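# Set the coat stand upright inside the yellow tape

## Task

Get the coat stand standing upright so that each of its four feet lies fully within the yellow-taped area and none touches the tape itself; the stand must not be lying down or left leaning, or the goal is not met.

## Robot and tools

ROBOT. TidyBot++: a mobile base (0.54 m long, 0.50 m wide, 0.38 m tall) on four driven casters, carrying one seven-joint arm with a two-finger gripper. The shoulder sits 0.12 m ahead of the base centre, 0.68 m off the floor. Segments: upper arm 0.42 m, forearm 0.31 m, hand 0.31 m to the reported hand point. Cameras: base_camera and wrist_camera (the latter looks along the hand). The arm begins folded, hand pointing down, reaching about 0.08 m past the base front.

FRAMES. Base frame: origin on the floor below the base centre, x forward, y left, z up, metres. hand_pose is reported here as the point between the finger pads; its z axis runs out along the fingers, its y axis is the closing direction. Odometry frame is the base frame as it was when the scene began; base_odometry counts wheel turns only, so slip looks like travel. Heading in rad, left positive, -3.142 to 3.142. base_tilt in degrees, forward and right positive.

move. Everything except cameras and blocking forms one action; its motions start together.
- base: an object with any of translate_m (forward +, metres, -2 to 2), strafe_m (left +, metres, -2 to 2), rotate_rad (counter-clockwise seen from above +, -6.3 to 6.3). These are relative offsets from where the base last measured itself, along its axes at command start, not positions.
- joints: absolute angle targets by name. joint_1_rad any angle (vertical swivel; positive is clockwise from above, opposite to heading). joint_2_rad -2.249 to 2.249 (shoulder; 0 = upper arm vertical, positive leans forward). joint_3_rad any angle (upper-arm roll; reference 3.14). joint_4_rad -2.579 to 2.579 (elbow; 0 straight; negative bends forward when joint_3 is 3.14). joint_5_rad any angle (forearm roll). joint_6_rad -2.099 to 2.099 (wrist; negative bends hand forward in the reference posture). joint_7_rad any angle (hand roll; at 1.57 with hand down the fingers open left/right). gripper_pos 0 (open, about 85 mm gap) to 1 (closed); gap about 85 x (1 - gripper_pos) mm. Done tolerances: 0.039 rad for joints 1-4, 0.095 for 5-7, 0.03 for gripper. Unlimited joints take the short way; for big turns send steps under half a turn.
- target: one list of seven numbers [x, y, z, qw, qx, qy, qz], an absolute hand pose in the base frame, metres plus unit quaternion. With target, joints may only contain gripper_pos.
- speeds: caps for this action only: translate_m and strafe_m 0.05 to 0.5 m/s (give one when both move), rotate_rad 0.1 to 1.57 rad/s.
- cameras: list of base_camera, wrist_camera or all; omitted means all, [] means none.
- blocking: true/omitted waits until everything rests; false returns in about 0.5 s while motion continues.
An empty move just reports state. Unknown keys make the call invalid; out-of-range values get it refused, and a refusal or unplanned stop cancels the rest of your reply's robot calls in that scene.

wait(seconds 0 to 10, cameras): lets time pass and reports; ends early when moves finish. stop(cameras): brakes all running motions; braked parts read stopped and hold, possibly still pressing. zoom_image(camera, region [x0, y0, x1, y1] pixels from top-left, at most 504 x 504): closer look at the newest image of that camera. finished_scene(scene): ends the current scene with the reported scene number; the stand must stay correct without the robot. Irreversible.

RESULTS. move line: done, or the worst status. base_status/joint_status/hand_status: moving, done, off_target (rested away from target, may still push), not_followed (a check withheld the targets; may retry later), contact_stop or time_out (uncommanded stop, old target dropped), torque_fault, limit_stop_at_motor_heat. joint command not followed / pose unreachable with cause: self-collision or unreachable pose. on_its_own: actions you did not command. motor_effort: percent of max torque, bracket = peak in last action; noisy and biased. hand_target: where the hand would be with joints at target. Motor temperatures: one per arm joint; MOTOR HOT at 60 °C, weak braking at 75 °C. ARM HIT: arm struck base or itself. pictures line lists image order.

HAND TIPS. Most target moves land within about 3 cm; correct by adding (wanted minus hand_pose) to the previous target. To hold still, resend hand_target, not hand_pose. Loads make the arm sag; never command a holding joint to its read angle. Hand pointing down reaches at most about 0.94 m high, only near the base. Forward-pointing low poses close to the base go badly and may hit the base. Closed fingertips reach about 20 mm past the hand point. Stalled objects barely change effort at first.

AVOID. Dropping the stand, releasing it while it moves, slamming or hard pushing, squeezing hard on something still resting, twisting or yanking the grip, arm hits on the base, torque faults (joints 1-4 limit 104.5 N m, 5-7 51.3 N m), overheating from long stretched holds, and driving or turning while the raised arm is caught, which can tip the robot. Back away to right a leaning robot. Expect occasional brief tugs on a held part or pushes on loose objects. Odometry drifts a few centimetres over many moves; trust camera images.

Each tool is called after "Call:" in YAML: its name, and indented under it one key for each argument.

## Session

Call:
move:

Scene clock: 0.00 s.
Motor temperatures (°C): [33 35 30 33 38 40 33]
base_odometry: x=+0.000 y=+0.000 heading=+0.000
base_tilt: forward=+0.3 right=+0.5
base_status: not commanded
joint_positions: joint_1_rad=-0.015 joint_2_rad=-0.369 joint_3_rad=+3.144 joint_4_rad=-2.511 joint_5_rad=+0.030 joint_6_rad=-0.866 joint_7_rad=+1.545 gripper_pos=+0.000
joint_status: not commanded
motor_effort: joint_1_rad=-1 joint_2_rad=-3 joint_3_rad=+1 joint_4_rad=+15 joint_5_rad=+0 joint_6_rad=+1 joint_7_rad=+0
hand_pose: x=+0.2731 y=-0.0038 z=+0.5958 quat_wxyz=(+0.010, +0.998, +0.002, +0.067) (m; base frame)
hand_target: x=+0.2732 y=-0.0038 z=+0.5959 quat_wxyz=(+0.010, +0.998, +0.002, +0.067) (m; base frame)
hand_status: not commanded
pictures: base_camera, wrist_camera
Images, in order (width x height): base_camera 644x364, wrist_camera 644x476.

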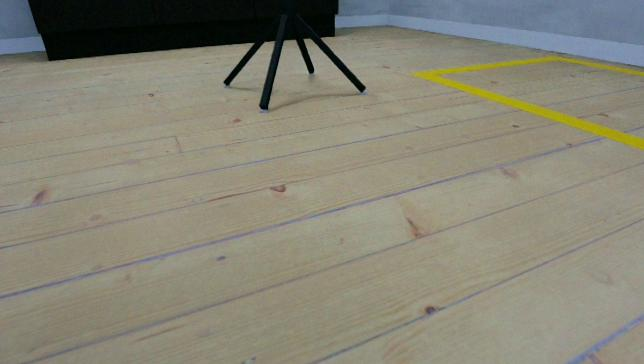

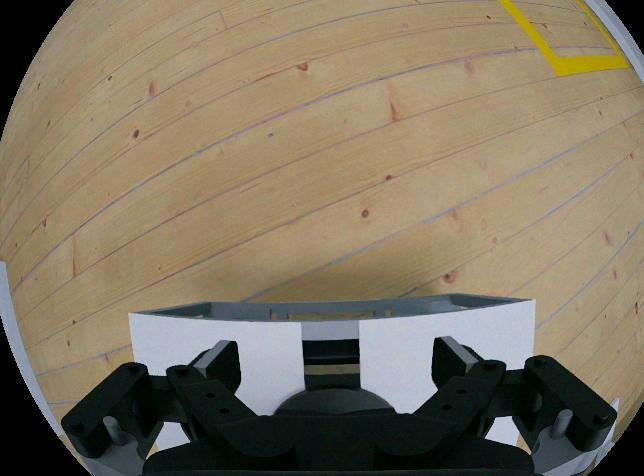

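Call:
move:
  joints: {"joint_1_rad": 0, "joint_2_rad": -0.5, "joint_3_rad": 3.14, "joint_4_rad": -2.5, "joint_5_rad": 0, "joint_6_rad": 0.43, "joint_7_rad": 1.57}

Scene clock: 20.67 s.
move: done
base_odometry: x=+0.000 y=+0.000 heading=+0.000
base_tilt: forward=+0.4 right=+0.5
joint_positions: joint_1_rad=-0.015 joint_2_rad=-0.479 joint_3_rad=+3.144 joint_4_rad=-2.505 joint_5_rad=+0.030 joint_6_rad=+0.401 joint_7_rad=+1.545 gripper_pos=+0.000
joint_status: all done
motor_effort: joint_1_rad=+0(2) joint_2_rad=-4(6) joint_3_rad=+1(2) joint_4_rad=+21(22) joint_5_rad=-1(2) joint_6_rad=+8(9) joint_7_rad=+0(1)
hand_pose: x=+0.5183 y=+0.0097 z=+0.9000 quat_wxyz=(-0.008, +0.726, +0.009, +0.687) (m; base frame)
pictures: base_camera, wrist_camera

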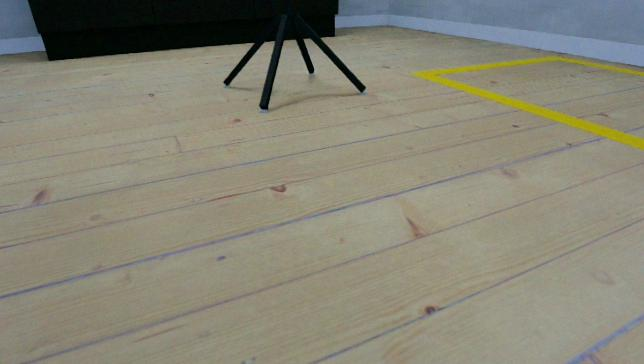

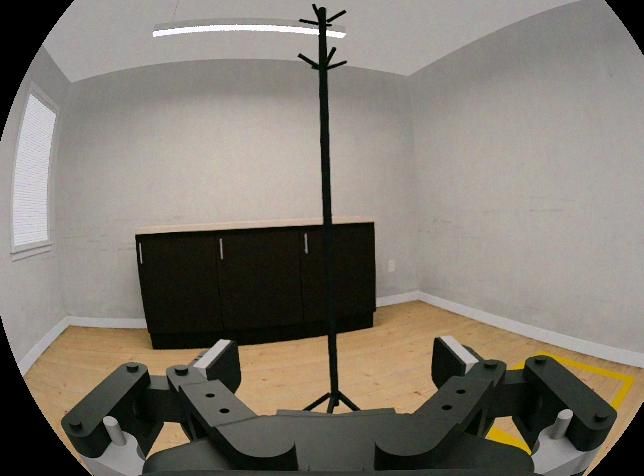

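Call:
move:
  base: {"translate_m": 0.4}

Scene clock: 31.63 s.
move: done
base_odometry: x=+0.400 y=+0.000 heading=+0.001
base_tilt: forward=+0.3 right=+0.5
base_status: done
joint_positions: joint_1_rad=-0.015 joint_2_rad=-0.483 joint_3_rad=+3.144 joint_4_rad=-2.505 joint_5_rad=+0.030 joint_6_rad=+0.403 joint_7_rad=+1.545 gripper_pos=+0.000
motor_effort: joint_1_rad=+0(2) joint_2_rad=-4(7) joint_3_rad=+1(1) joint_4_rad=+21(22) joint_5_rad=+0(1) joint_6_rad=+8(9) joint_7_rad=+0(1)
hand_pose: x=+0.5174 y=+0.0097 z=+0.9025 quat_wxyz=(-0.008, +0.724, +0.009, +0.690) (m; base frame)
pictures: base_camera, wrist_camera

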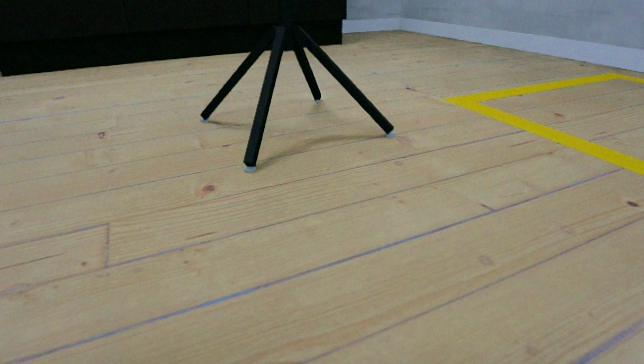

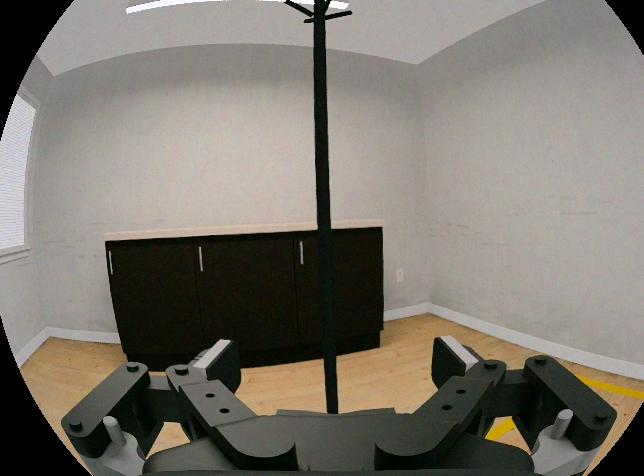

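Call:
move:
  joints: {"joint_1_rad": 0, "joint_2_rad": 0.372, "joint_3_rad": 3.14, "joint_4_rad": -1.993, "joint_5_rad": 0, "joint_6_rad": 0.8, "joint_7_rad": 1.57}

Call:
zoom_image:
  camera: "wrist_camera"
  region: [200, 180, 480, 476]

Scene clock: 70.50 s.
move: done
base_odometry: x=+0.400 y=+0.000 heading=+0.001
base_tilt: forward=+0.3 right=+0.4
joint_positions: joint_1_rad=-0.015 joint_2_rad=+0.372 joint_3_rad=+3.144 joint_4_rad=-2.011 joint_5_rad=+0.030 joint_6_rad=+0.769 joint_7_rad=+1.545 gripper_pos=+0.000
joint_status: all done
motor_effort: joint_1_rad=-1(3) joint_2_rad=-32(33) joint_3_rad=+0(2) joint_4_rad=+18(22) joint_5_rad=-1(2) joint_6_rad=+8(10) joint_7_rad=-1(1)
hand_pose: x=+0.7990 y=+0.0163 z=+0.8324 quat_wxyz=(-0.013, +0.722, +0.010, +0.692) (m; base frame)
pictures: base_camera, wrist_camera

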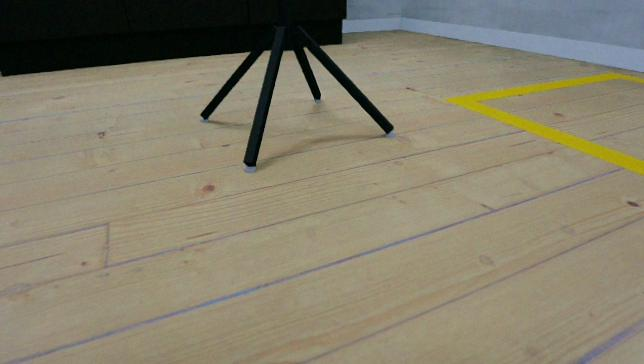

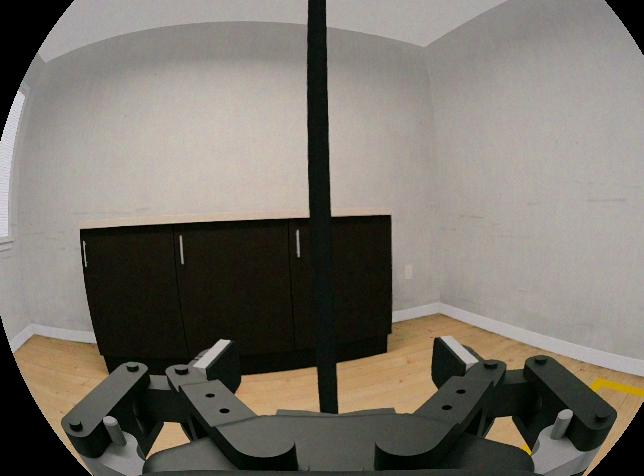

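Scaled by 1.703.

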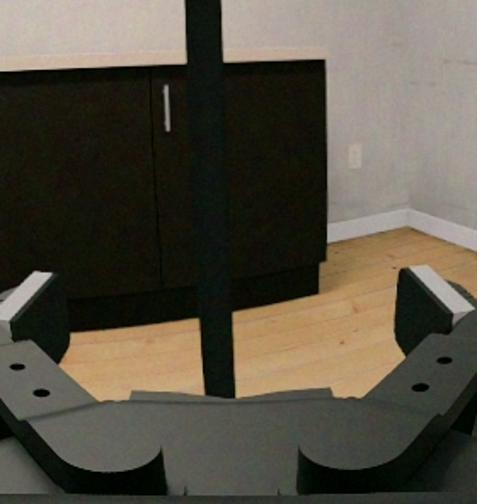

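Call:
move:
  base: {"translate_m": 0.25}
  speeds: {"translate_m": 0.2}

Call:
zoom_image:
  camera: "wrist_camera"
  region: [200, 180, 480, 476]

Scene clock: 85.03 s.
move: done
base_odometry: x=+0.650 y=+0.000 heading=+0.002
base_tilt: forward=+0.3 right=+0.4
base_status: done
joint_positions: joint_1_rad=-0.015 joint_2_rad=+0.375 joint_3_rad=+3.144 joint_4_rad=-2.006 joint_5_rad=+0.030 joint_6_rad=+0.773 joint_7_rad=+1.545 gripper_pos=+0.000
motor_effort: joint_1_rad=-1(3) joint_2_rad=-31(33) joint_3_rad=+0(1) joint_4_rad=+18(19) joint_5_rad=+0(1) joint_6_rad=+9(9) joint_7_rad=+0(1)
hand_pose: x=+0.8006 y=+0.0163 z=+0.8340 quat_wxyz=(-0.013, +0.720, +0.010, +0.694) (m; base frame)
pictures: base_camera, wrist_camera

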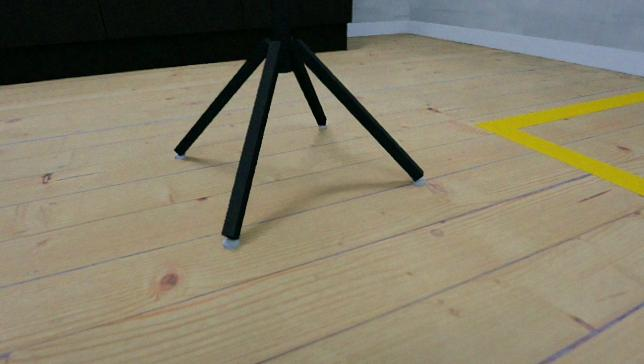

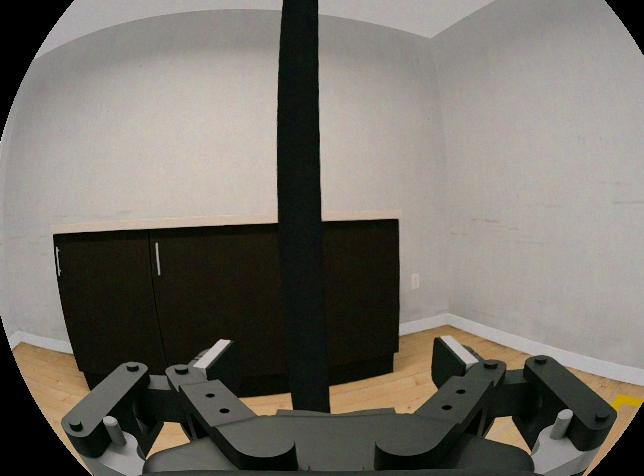

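Scaled by 1.703.

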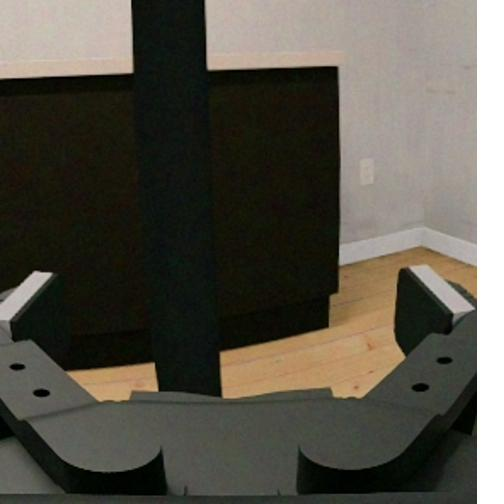

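Call:
move:
  base: {"translate_m": 0.1, "strafe_m": 0.023}
  speeds: {"translate_m": 0.1}

Call:
zoom_image:
  camera: "wrist_camera"
  region: [200, 180, 480, 476]

Scene clock: 99.40 s.
move: done
base_odometry: x=+0.751 y=+0.023 heading=+0.001
base_tilt: forward=+0.4 right=+0.4
base_status: done
joint_positions: joint_1_rad=-0.014 joint_2_rad=+0.377 joint_3_rad=+3.144 joint_4_rad=-2.004 joint_5_rad=+0.030 joint_6_rad=+0.773 joint_7_rad=+1.545 gripper_pos=+0.000
motor_effort: joint_1_rad=-1(3) joint_2_rad=-32(34) joint_3_rad=+0(2) joint_4_rad=+18(19) joint_5_rad=+0(1) joint_6_rad=+9(9) joint_7_rad=+0(1)
hand_pose: x=+0.8013 y=+0.0162 z=+0.8336 quat_wxyz=(-0.013, +0.720, +0.010, +0.694) (m; base frame)
pictures: base_camera, wrist_camera

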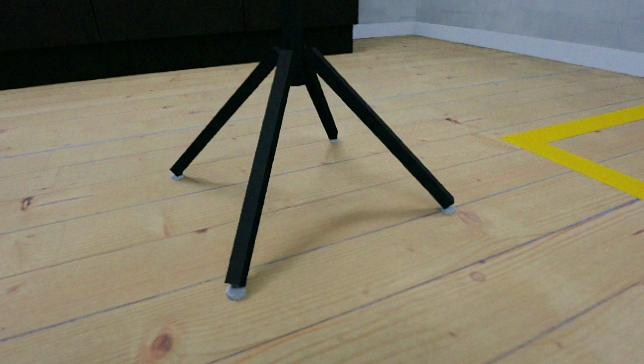

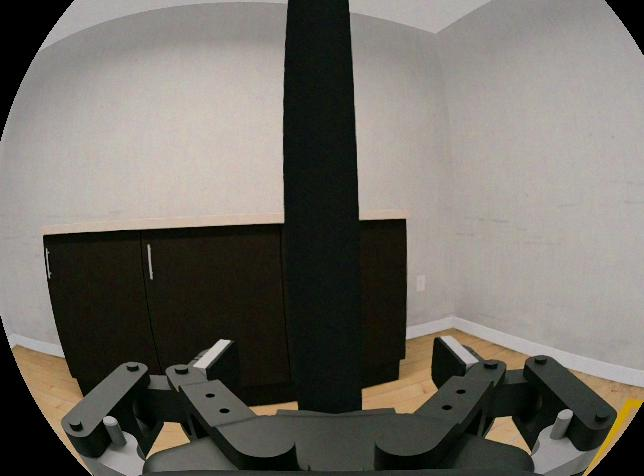

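Scaled by 1.703.

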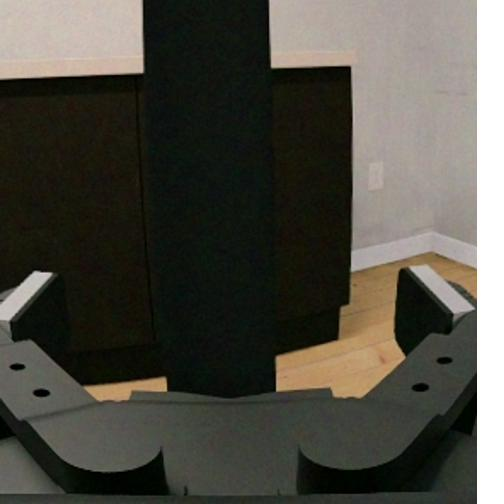

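Call:
move:
  base: {"translate_m": 0.04}
  speeds: {"translate_m": 0.05}

Call:
zoom_image:
  camera: "wrist_camera"
  region: [200, 180, 480, 476]

Scene clock: 118.27 s.
move: done
base_odometry: x=+0.791 y=+0.024 heading=+0.002
base_tilt: forward=+0.3 right=+0.5
base_status: done
joint_positions: joint_1_rad=-0.014 joint_2_rad=+0.377 joint_3_rad=+3.144 joint_4_rad=-2.004 joint_5_rad=+0.030 joint_6_rad=+0.773 joint_7_rad=+1.545 gripper_pos=+0.000
motor_effort: joint_1_rad=+0(4) joint_2_rad=-32(34) joint_3_rad=+0(2) joint_4_rad=+18(19) joint_5_rad=+0(1) joint_6_rad=+8(9) joint_7_rad=+0(1)
hand_pose: x=+0.8015 y=+0.0160 z=+0.8333 quat_wxyz=(-0.013, +0.720, +0.010, +0.694) (m; base frame)
pictures: base_camera, wrist_camera

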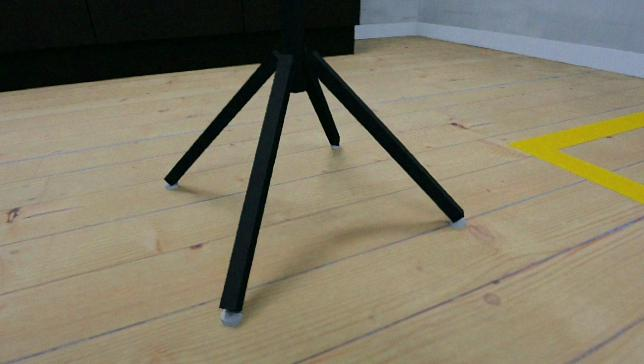

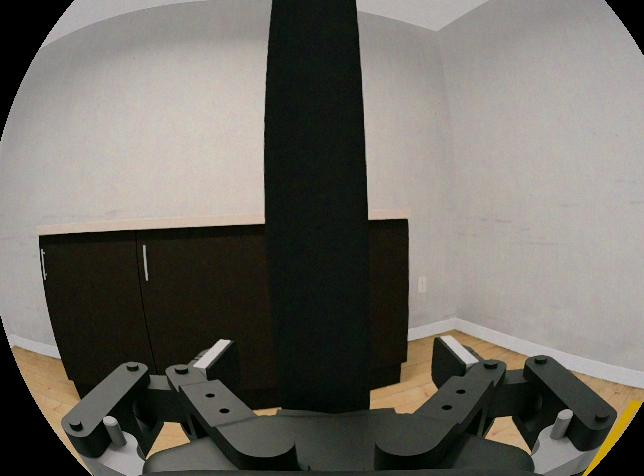

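Scaled by 1.703.

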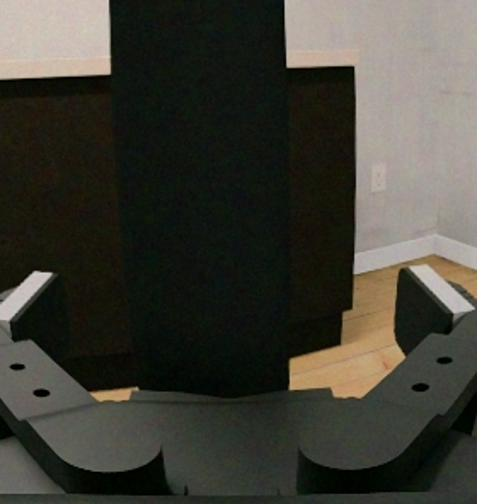

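Call:
move:
  joints: {"gripper_pos": 0.4}

Call:
zoom_image:
  camera: "wrist_camera"
  region: [200, 180, 480, 476]

Scene clock: 132.07 s.
move: done
base_odometry: x=+0.791 y=+0.024 heading=+0.002
base_tilt: forward=+0.4 right=+0.4
joint_positions: joint_1_rad=-0.014 joint_2_rad=+0.377 joint_3_rad=+3.144 joint_4_rad=-2.004 joint_5_rad=+0.030 joint_6_rad=+0.773 joint_7_rad=+1.545 gripper_pos=+0.400
joint_status: all done
motor_effort: joint_1_rad=-1(2) joint_2_rad=-32(32) joint_3_rad=+0(0) joint_4_rad=+18(18) joint_5_rad=+0(1) joint_6_rad=+9(9) joint_7_rad=+1(1)
hand_pose: x=+0.8015 y=+0.0160 z=+0.8333 quat_wxyz=(-0.013, +0.720, +0.010, +0.694) (m; base frame)
pictures: base_camera, wrist_camera

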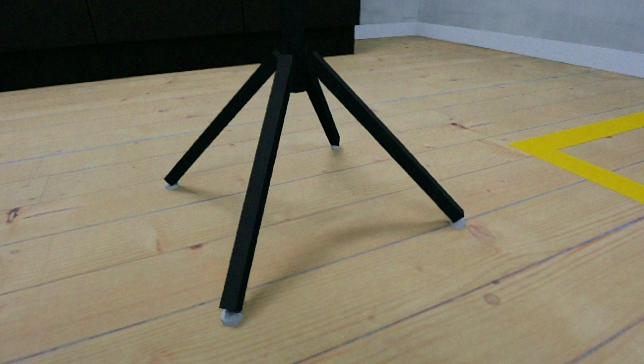

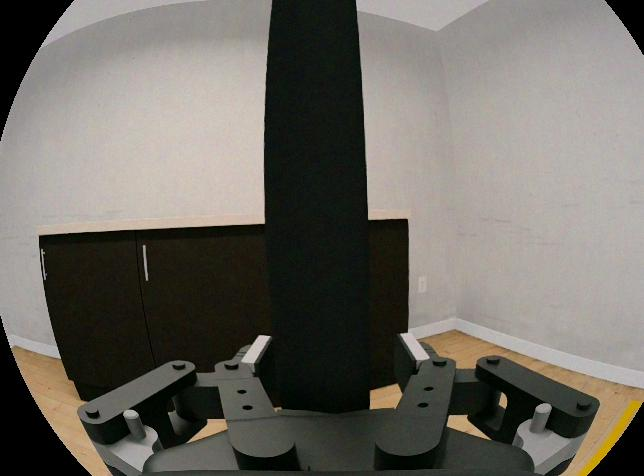

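Scaled by 1.703.

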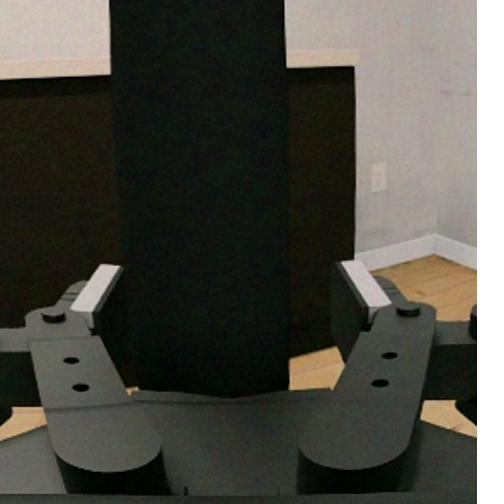

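Call:
move:
  base: {"translate_m": 0.01, "strafe_m": 0.006}
  speeds: {"translate_m": 0.05}

Call:
move:
  joints: {"gripper_pos": 0.55}

Call:
zoom_image:
  camera: "wrist_camera"
  region: [200, 180, 480, 476]

Scene clock: 138.63 s.
move: done
base_status: done
motor_effort: joint_1_rad=-1(4) joint_2_rad=-32(33) joint_3_rad=+0(2) joint_4_rad=+18(18) joint_5_rad=-1(1) joint_6_rad=+8(9) joint_7_rad=+0(1)

Scene clock: 139.20 s.
move: done
base_odometry: x=+0.801 y=+0.030 heading=+0.001
base_tilt: forward=+0.4 right=+0.5
joint_positions: joint_1_rad=-0.014 joint_2_rad=+0.379 joint_3_rad=+3.144 joint_4_rad=-2.004 joint_5_rad=+0.030 joint_6_rad=+0.774 joint_7_rad=+1.545 gripper_pos=+0.550
joint_status: all done
motor_effort: joint_1_rad=-1(2) joint_2_rad=-32(32) joint_3_rad=+0(0) joint_4_rad=+18(18) joint_5_rad=+0(1) joint_6_rad=+8(9) joint_7_rad=+0(0)
hand_pose: x=+0.8019 y=+0.0158 z=+0.8329 quat_wxyz=(-0.013, +0.720, +0.010, +0.693) (m; base frame)
pictures: base_camera, wrist_camera

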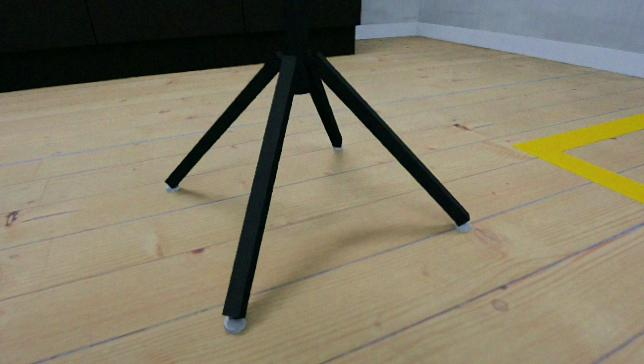

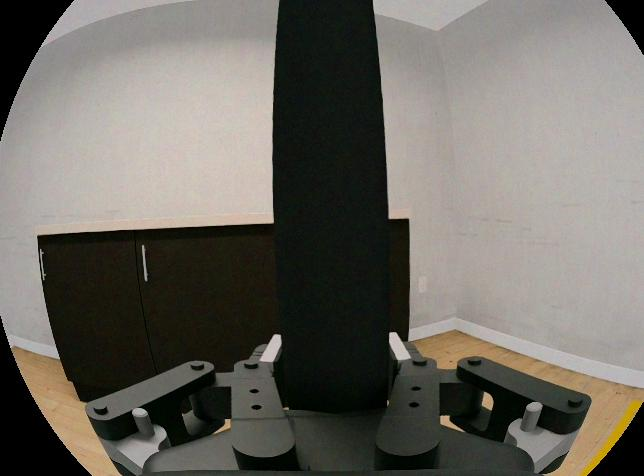

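Scaled by 1.703.

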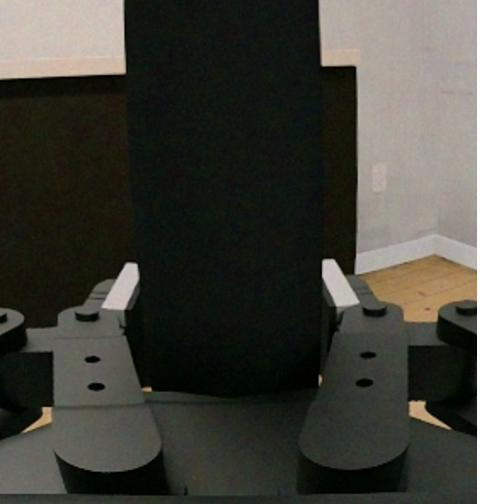

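Call:
move:
  joints: {"gripper_pos": 0.65}
  cameras: ["wrist_camera"]

Scene clock: 145.00 s.
move: done
base_odometry: x=+0.801 y=+0.030 heading=+0.001
base_tilt: forward=+0.4 right=+0.4
joint_positions: joint_1_rad=-0.013 joint_2_rad=+0.379 joint_3_rad=+3.144 joint_4_rad=-2.004 joint_5_rad=+0.030 joint_6_rad=+0.774 joint_7_rad=+1.545 gripper_pos=+0.647
joint_status: all done
motor_effort: joint_1_rad=-1(4) joint_2_rad=-32(32) joint_3_rad=+0(2) joint_4_rad=+18(18) joint_5_rad=-1(3) joint_6_rad=+8(9) joint_7_rad=-1(2)
hand_pose: x=+0.8019 y=+0.0152 z=+0.8329 quat_wxyz=(-0.012, +0.720, +0.010, +0.693) (m; base frame)
pictures: wrist_camera

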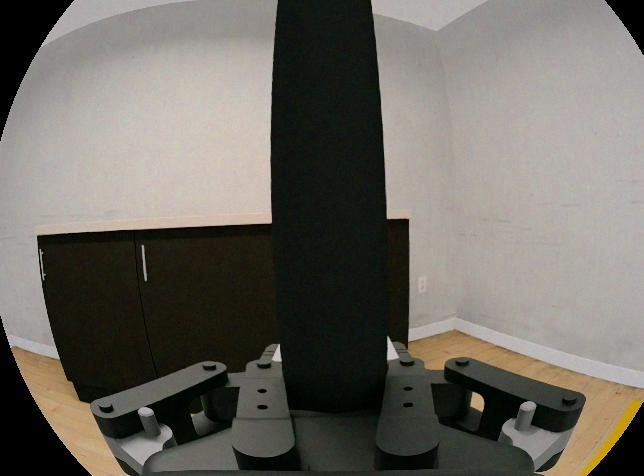

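Call:
move:
  joints: {"gripper_pos": 0.8}
  cameras: ["wrist_camera"]

Scene clock: 149.27 s.
move: off_target
base_odometry: x=+0.801 y=+0.030 heading=+0.001
base_tilt: forward=+0.4 right=+0.5
joint_positions: joint_1_rad=-0.013 joint_2_rad=+0.379 joint_3_rad=+3.144 joint_4_rad=-2.004 joint_5_rad=+0.030 joint_6_rad=+0.774 joint_7_rad=+1.549 gripper_pos=+0.653
joint_status: gripper_pos off_target (ended at +0.653, target +0.800)
motor_effort: joint_1_rad=-1(1) joint_2_rad=-32(32) joint_3_rad=+0(1) joint_4_rad=+19(19) joint_5_rad=-1(3) joint_6_rad=+9(9) joint_7_rad=-1(5)
hand_pose: x=+0.8019 y=+0.0152 z=+0.8329 quat_wxyz=(-0.011, +0.720, +0.011, +0.693) (m; base frame)
pictures: wrist_camera

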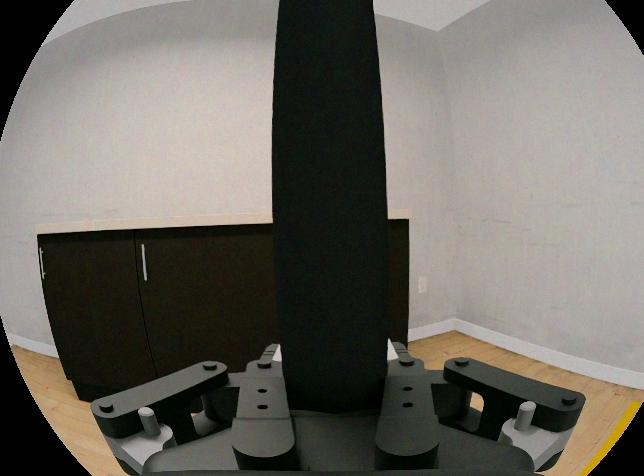

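Call:
move:
  joints: {"gripper_pos": 1.0}
  cameras: []

Call:
move:
  joints: {"joint_1_rad": 0, "joint_2_rad": 0.286, "joint_3_rad": 3.14, "joint_4_rad": -1.914, "joint_5_rad": 0, "joint_6_rad": 0.635, "joint_7_rad": 1.57}

Scene clock: 164.63 s.
move: off_target
joint_status: gripper_pos off_target (ended at +0.653, target +1.000)
motor_effort: joint_1_rad=-1(1) joint_2_rad=-32(32) joint_3_rad=+0(0) joint_4_rad=+19(19) joint_5_rad=-1(2) joint_6_rad=+8(9) joint_7_rad=-2(2)
pictures: none

Scene clock: 165.50 s.
move: off_target
base_odometry: x=+0.801 y=+0.030 heading=+0.001
base_tilt: forward=+0.4 right=+0.5
joint_positions: joint_1_rad=-0.013 joint_2_rad=+0.347 joint_3_rad=+3.142 joint_4_rad=-1.969 joint_5_rad=+0.030 joint_6_rad=+0.641 joint_7_rad=+1.549 gripper_pos=+0.654
joint_status: joint_2_rad off_target (ended at +0.347, target +0.286); joint_4_rad off_target (ended at -1.969, target -1.914); the others done
motor_effort: joint_1_rad=+1(3) joint_2_rad=-36(36) joint_3_rad=+2(2) joint_4_rad=+27(27) joint_5_rad=-1(4) joint_6_rad=+12(13) joint_7_rad=-1(3)
hand_pose: x=+0.8025 y=+0.0156 z=+0.8313 quat_wxyz=(-0.010, +0.743, +0.011, +0.669) (m; base frame)
pictures: base_camera, wrist_camera

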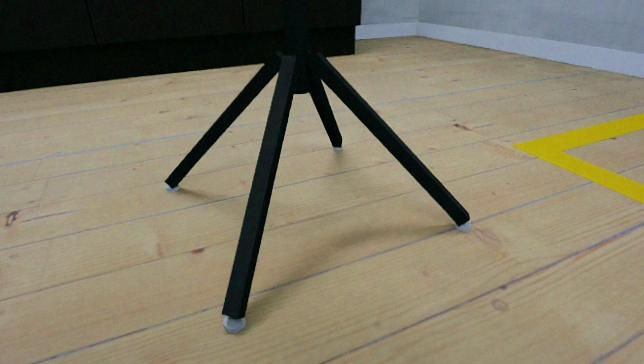

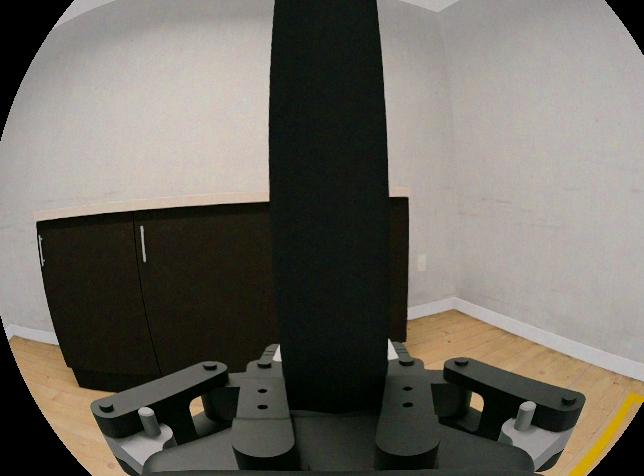

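Call:
move:
  joints: {"joint_1_rad": 0, "joint_2_rad": 0.2, "joint_3_rad": 3.14, "joint_4_rad": -1.85, "joint_5_rad": 0, "joint_6_rad": 0.72, "joint_7_rad": 1.57}

Scene clock: 181.20 s.
move: off_target
base_odometry: x=+0.801 y=+0.030 heading=+0.001
base_tilt: forward=+0.4 right=+0.4
joint_positions: joint_1_rad=-0.013 joint_2_rad=+0.347 joint_3_rad=+3.142 joint_4_rad=-1.966 joint_5_rad=+0.030 joint_6_rad=+0.641 joint_7_rad=+1.549 gripper_pos=+0.654
joint_status: joint_2_rad off_target (ended at +0.347, target +0.200); joint_4_rad off_target (ended at -1.966, target -1.850); the others done
motor_effort: joint_1_rad=+1(2) joint_2_rad=-53(54) joint_3_rad=+0(2) joint_4_rad=+37(37) joint_5_rad=-1(4) joint_6_rad=+24(24) joint_7_rad=+0(1)
hand_pose: x=+0.8032 y=+0.0156 z=+0.8334 quat_wxyz=(-0.010, +0.742, +0.011, +0.670) (m; base frame)
pictures: base_camera, wrist_camera

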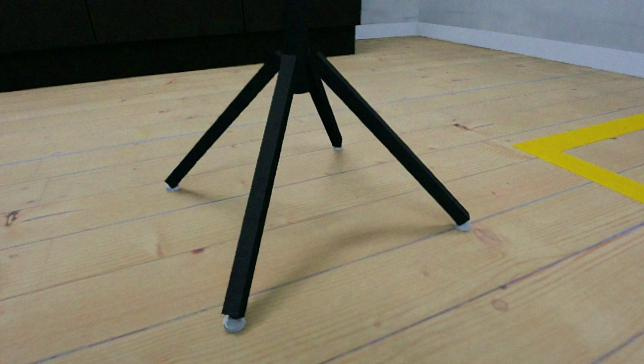

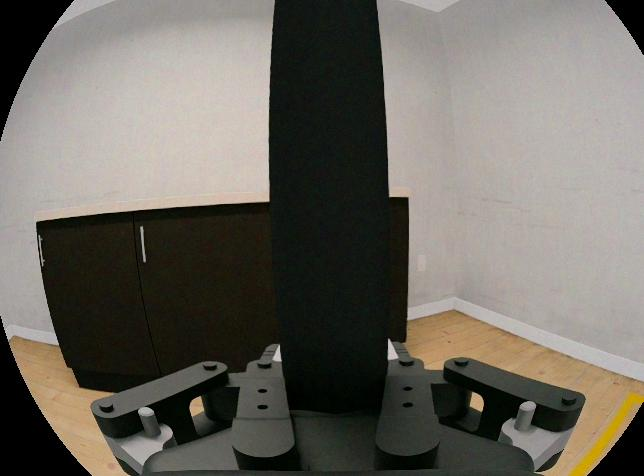

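Call:
move:
  joints: {"joint_1_rad": 0, "joint_2_rad": 0.1, "joint_3_rad": 3.14, "joint_4_rad": -1.79, "joint_5_rad": 0, "joint_6_rad": 0.79, "joint_7_rad": 1.57}

Scene clock: 195.67 s.
move: off_target
base_odometry: x=+0.801 y=+0.030 heading=+0.001
base_tilt: forward=+0.4 right=+0.4
joint_positions: joint_1_rad=-0.013 joint_2_rad=+0.332 joint_3_rad=+3.142 joint_4_rad=-1.940 joint_5_rad=+0.030 joint_6_rad=+0.641 joint_7_rad=+1.549 gripper_pos=+0.655
joint_status: joint_2_rad off_target (ended at +0.332, target +0.100); joint_4_rad off_target (ended at -1.940, target -1.790); joint_6_rad off_target (ended at +0.641, target +0.790); the others done
motor_effort: joint_1_rad=-1(2) joint_2_rad=-64(66) joint_3_rad=+0(1) joint_4_rad=+45(45) joint_5_rad=-1(2) joint_6_rad=+31(32) joint_7_rad=+0(1)
hand_pose: x=+0.8069 y=+0.0157 z=+0.8579 quat_wxyz=(-0.010, +0.728, +0.011, +0.685) (m; base frame)
pictures: base_camera, wrist_camera

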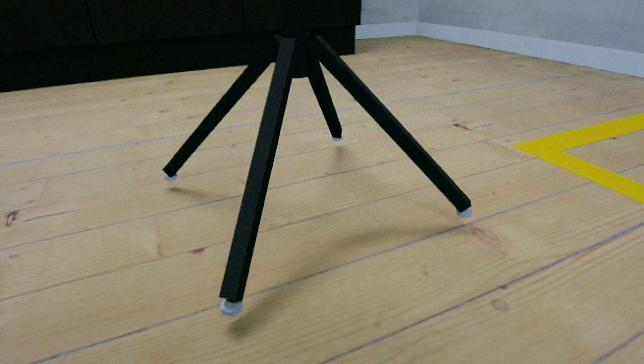

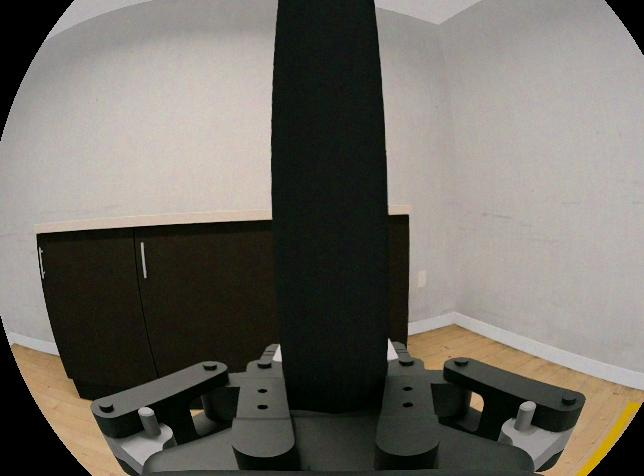

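Call:
move:
  base: {"strafe_m": -0.6}
  speeds: {"strafe_m": 0.2}

Scene clock: 245.73 s.
Motor temperatures (°C): [32 45 30 35 37 42 32]
move: done
base_odometry: x=+0.802 y=-0.571 heading=+0.002
base_tilt: forward=+0.4 right=+0.5
base_status: done
joint_positions: joint_1_rad=+0.000 joint_2_rad=+0.331 joint_3_rad=+3.144 joint_4_rad=-1.939 joint_5_rad=+0.030 joint_6_rad=+0.641 joint_7_rad=+1.549 gripper_pos=+0.655
motor_effort: joint_1_rad=-1(5) joint_2_rad=-64(66) joint_3_rad=+0(4) joint_4_rad=+45(46) joint_5_rad=-1(2) joint_6_rad=+31(31) joint_7_rad=+0(2)
hand_pose: x=+0.8071 y=+0.0056 z=+0.8591 quat_wxyz=(-0.005, +0.728, +0.006, +0.686) (m; base frame)
pictures: base_camera, wrist_camera

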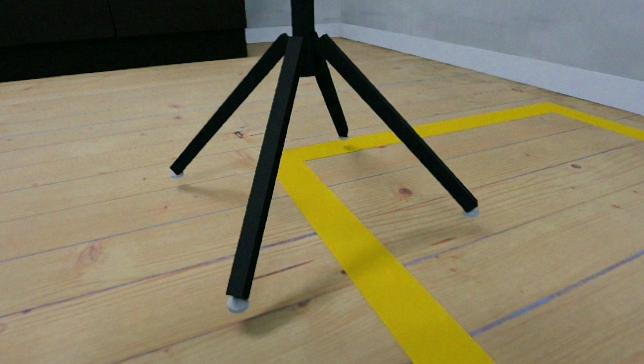

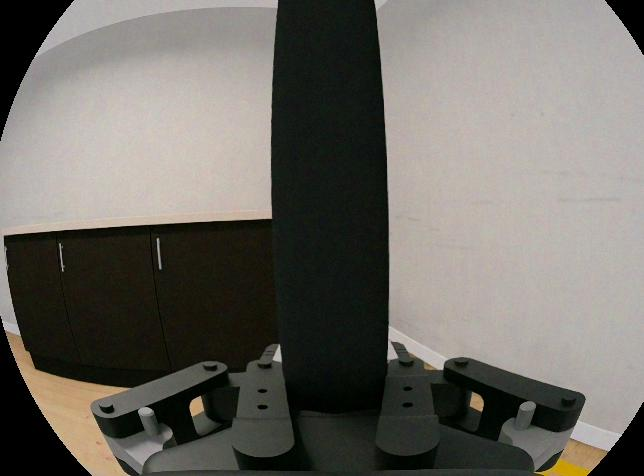

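Call:
move:
  base: {"strafe_m": -0.51, "translate_m": -0.05}
  speeds: {"strafe_m": 0.2}

Scene clock: 263.10 s.
move: done
base_odometry: x=+0.753 y=-1.081 heading=+0.002
base_tilt: forward=+0.4 right=+0.5
base_status: done
joint_positions: joint_1_rad=+0.002 joint_2_rad=+0.331 joint_3_rad=+3.144 joint_4_rad=-1.939 joint_5_rad=+0.029 joint_6_rad=+0.641 joint_7_rad=+1.550 gripper_pos=+0.655
motor_effort: joint_1_rad=+0(6) joint_2_rad=-64(65) joint_3_rad=+0(4) joint_4_rad=+45(45) joint_5_rad=-1(2) joint_6_rad=+31(32) joint_7_rad=-1(2)
hand_pose: x=+0.8071 y=+0.0043 z=+0.8592 quat_wxyz=(-0.004, +0.728, +0.006, +0.686) (m; base frame)
pictures: base_camera, wrist_camera

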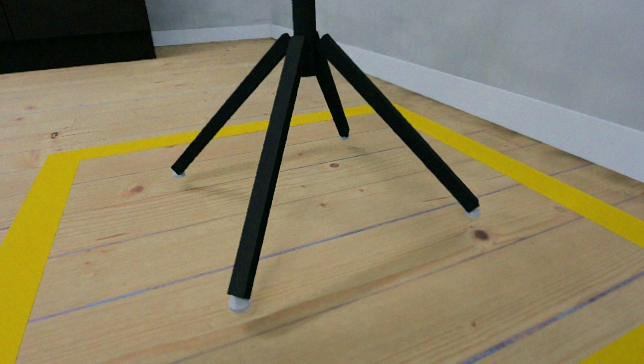

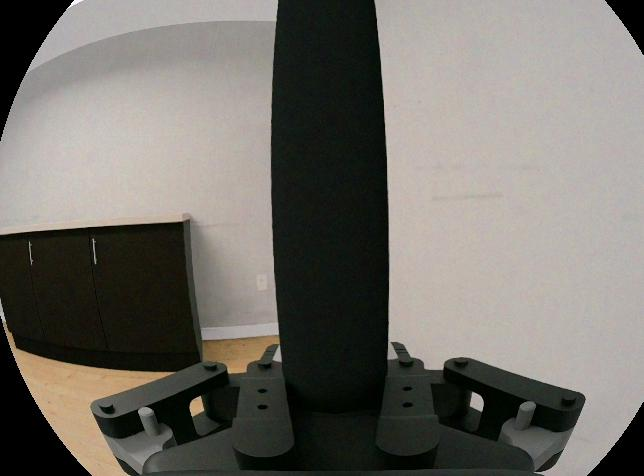

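Call:
move:
  joints: {"joint_1_rad": 0, "joint_2_rad": 0.125, "joint_3_rad": 3.14, "joint_4_rad": -1.805, "joint_5_rad": 0, "joint_6_rad": 0.775, "joint_7_rad": 1.57}
  cameras: []

Call:
move:
  joints: {"joint_1_rad": 0, "joint_2_rad": 0.15, "joint_3_rad": 3.14, "joint_4_rad": -1.82, "joint_5_rad": 0, "joint_6_rad": 0.757, "joint_7_rad": 1.57}
  cameras: ["base_camera"]

Scene clock: 274.27 s.
move: off_target
joint_status: joint_2_rad off_target (ended at +0.332, target +0.125); joint_4_rad off_target (ended at -1.939, target -1.805); joint_6_rad off_target (ended at +0.641, target +0.775); the others done
motor_effort: joint_1_rad=-2(2) joint_2_rad=-64(65) joint_3_rad=+0(1) joint_4_rad=+45(46) joint_5_rad=-1(1) joint_6_rad=+31(31) joint_7_rad=+0(1)
pictures: none

Scene clock: 274.93 s.
move: off_target
base_odometry: x=+0.753 y=-1.081 heading=+0.002
base_tilt: forward=+0.4 right=+0.5
joint_positions: joint_1_rad=+0.002 joint_2_rad=+0.341 joint_3_rad=+3.144 joint_4_rad=-1.940 joint_5_rad=+0.029 joint_6_rad=+0.641 joint_7_rad=+1.550 gripper_pos=+0.655
joint_status: joint_2_rad off_target (ended at +0.341, target +0.150); joint_4_rad off_target (ended at -1.940, target -1.820); joint_6_rad off_target (ended at +0.641, target +0.757); the others done
motor_effort: joint_1_rad=-1(2) joint_2_rad=-64(65) joint_3_rad=+0(1) joint_4_rad=+44(45) joint_5_rad=-1(2) joint_6_rad=+31(31) joint_7_rad=+0(1)
hand_pose: x=+0.8087 y=+0.0043 z=+0.8519 quat_wxyz=(-0.004, +0.731, +0.006, +0.682) (m; base frame)
pictures: base_camera

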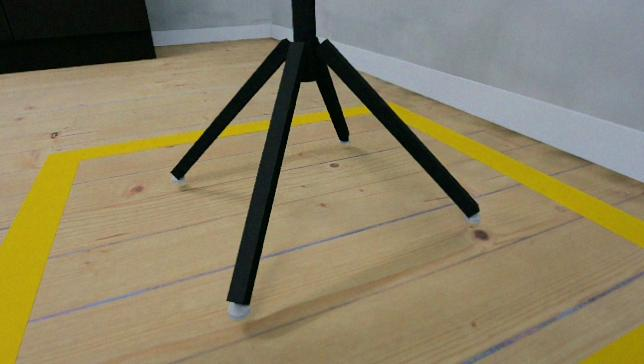

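Call:
move:
  joints: {"joint_1_rad": 0, "joint_2_rad": 0.175, "joint_3_rad": 3.14, "joint_4_rad": -1.84, "joint_5_rad": 0, "joint_6_rad": 0.757, "joint_7_rad": 1.57}
  cameras: []

Call:
move:
  joints: {"joint_1_rad": 0, "joint_2_rad": 0.2, "joint_3_rad": 3.14, "joint_4_rad": -1.86, "joint_5_rad": 0, "joint_6_rad": 0.74, "joint_7_rad": 1.57}
  cameras: ["base_camera"]

Scene clock: 281.60 s.
move: off_target
joint_status: joint_2_rad off_target (ended at +0.353, target +0.175); joint_4_rad off_target (ended at -1.951, target -1.840); joint_6_rad off_target (ended at +0.642, target +0.757); the others done
motor_effort: joint_1_rad=-1(1) joint_2_rad=-62(65) joint_3_rad=+0(1) joint_4_rad=+43(44) joint_5_rad=+0(2) joint_6_rad=+29(31) joint_7_rad=-1(1)
pictures: none

Scene clock: 282.20 s.
move: off_target
base_odometry: x=+0.753 y=-1.081 heading=+0.002
base_tilt: forward=+0.4 right=+0.4
joint_positions: joint_1_rad=+0.002 joint_2_rad=+0.354 joint_3_rad=+3.144 joint_4_rad=-1.952 joint_5_rad=+0.029 joint_6_rad=+0.642 joint_7_rad=+1.550 gripper_pos=+0.655
joint_status: joint_2_rad off_target (ended at +0.354, target +0.200); joint_4_rad off_target (ended at -1.952, target -1.860); joint_6_rad off_target (ended at +0.642, target +0.740); the others done
motor_effort: joint_1_rad=+0(1) joint_2_rad=-56(62) joint_3_rad=+0(1) joint_4_rad=+38(42) joint_5_rad=-1(1) joint_6_rad=+25(30) joint_7_rad=-1(1)
hand_pose: x=+0.8080 y=+0.0043 z=+0.8369 quat_wxyz=(-0.004, +0.739, +0.006, +0.673) (m; base frame)
pictures: base_camera

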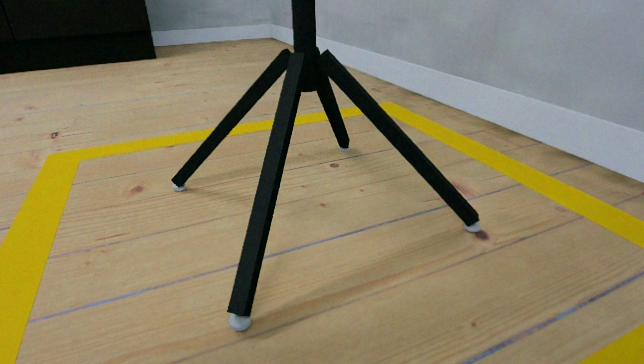

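Call:
move:
  joints: {"joint_1_rad": 0, "joint_2_rad": 0.28, "joint_3_rad": 3.14, "joint_4_rad": -1.91, "joint_5_rad": 0, "joint_6_rad": 0.7, "joint_7_rad": 1.57}
  cameras: []

Call:
move:
  joints: {"joint_1_rad": 0, "joint_2_rad": 0.34, "joint_3_rad": 3.14, "joint_4_rad": -1.945, "joint_5_rad": 0, "joint_6_rad": 0.665, "joint_7_rad": 1.57}
  cameras: ["base_camera"]

Scene clock: 297.40 s.
move: off_target
joint_status: joint_2_rad off_target (ended at +0.354, target +0.280); joint_4_rad off_target (ended at -1.953, target -1.910); the others done
motor_effort: joint_1_rad=+1(2) joint_2_rad=-44(57) joint_3_rad=+2(2) joint_4_rad=+31(39) joint_5_rad=-2(2) joint_6_rad=+17(25) joint_7_rad=+0(1)
pictures: none

Scene clock: 298.17 s.
move: done
base_odometry: x=+0.753 y=-1.081 heading=+0.002
base_tilt: forward=+0.4 right=+0.5
joint_positions: joint_1_rad=+0.002 joint_2_rad=+0.355 joint_3_rad=+3.143 joint_4_rad=-1.955 joint_5_rad=+0.029 joint_6_rad=+0.642 joint_7_rad=+1.550 gripper_pos=+0.655
joint_status: all done
motor_effort: joint_1_rad=+2(2) joint_2_rad=-33(45) joint_3_rad=+2(3) joint_4_rad=+24(31) joint_5_rad=-2(3) joint_6_rad=+11(17) joint_7_rad=-1(1)
hand_pose: x=+0.8074 y=+0.0044 z=+0.8342 quat_wxyz=(-0.004, +0.741, +0.006, +0.672) (m; base frame)
pictures: base_camera

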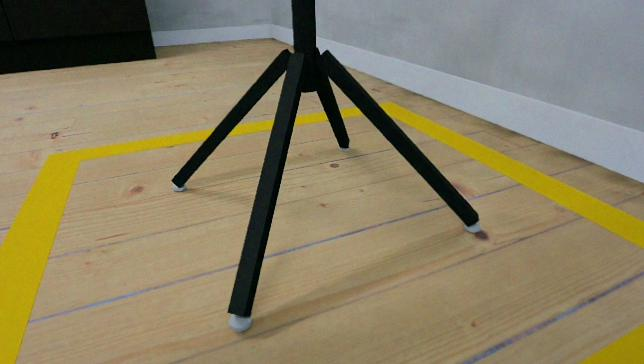

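Call:
move:
  joints: {"gripper_pos": 0.6}
  cameras: []

Call:
move:
  joints: {"gripper_pos": 0.0}

Scene clock: 302.67 s.
move: done
joint_status: all done
motor_effort: joint_1_rad=+1(3) joint_2_rad=-30(34) joint_3_rad=+2(3) joint_4_rad=+22(27) joint_5_rad=-2(2) joint_6_rad=+9(12) joint_7_rad=+0(2)
pictures: none

Scene clock: 303.53 s.
move: done
base_odometry: x=+0.753 y=-1.081 heading=+0.002
base_tilt: forward=+0.4 right=+0.5
joint_positions: joint_1_rad=+0.002 joint_2_rad=+0.355 joint_3_rad=+3.139 joint_4_rad=-1.956 joint_5_rad=+0.029 joint_6_rad=+0.644 joint_7_rad=+1.550 gripper_pos=+0.000
joint_status: all done
motor_effort: joint_1_rad=+1(1) joint_2_rad=-30(31) joint_3_rad=+1(2) joint_4_rad=+22(22) joint_5_rad=+0(2) joint_6_rad=+9(10) joint_7_rad=+0(1)
hand_pose: x=+0.8070 y=+0.0071 z=+0.8343 quat_wxyz=(-0.006, +0.740, +0.007, +0.672) (m; base frame)
pictures: base_camera, wrist_camera

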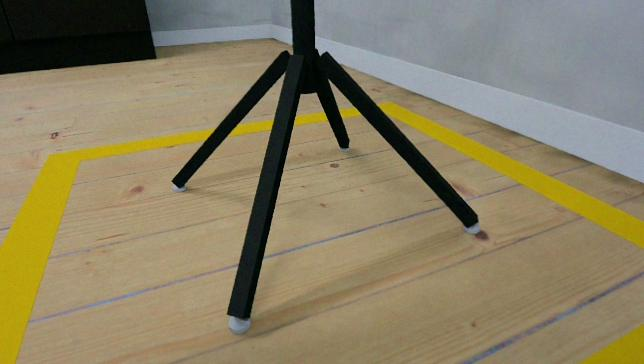

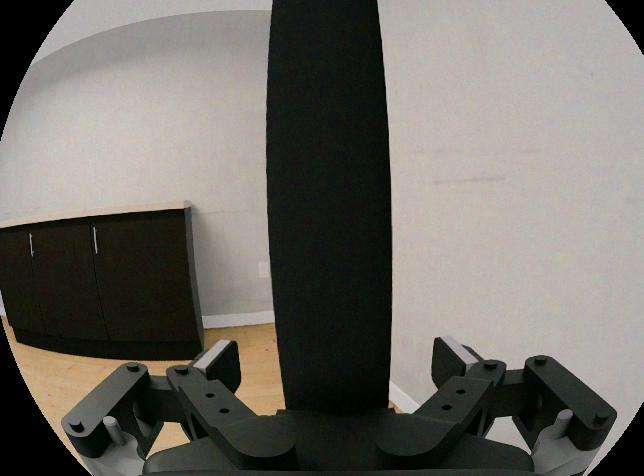

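Back away straight.

Call:
move:
  base: {"translate_m": -0.35}
  speeds: {"translate_m": 0.15}

Scene clock: 309.67 s.
move: done
base_odometry: x=+0.403 y=-1.082 heading=+0.002
base_tilt: forward=+0.3 right=+0.5
base_status: done
joint_positions: joint_1_rad=+0.002 joint_2_rad=+0.355 joint_3_rad=+3.142 joint_4_rad=-1.954 joint_5_rad=+0.028 joint_6_rad=+0.644 joint_7_rad=+1.550 gripper_pos=+0.000
motor_effort: joint_1_rad=-1(3) joint_2_rad=-32(34) joint_3_rad=+0(2) joint_4_rad=+19(21) joint_5_rad=-1(1) joint_6_rad=+8(9) joint_7_rad=+0(1)
hand_pose: x=+0.8078 y=+0.0046 z=+0.8357 quat_wxyz=(-0.005, +0.739, +0.005, +0.673) (m; base frame)
pictures: base_camera, wrist_camera

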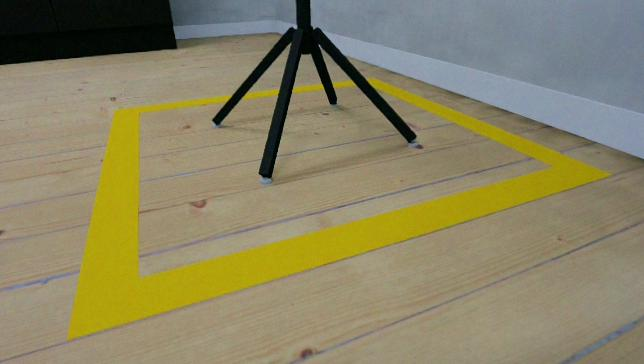

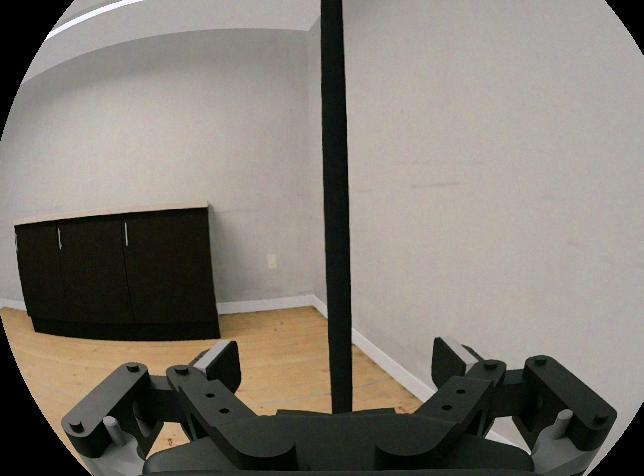

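Call:
finished_scene:
  scene: 1

The scene is finished: the task was done.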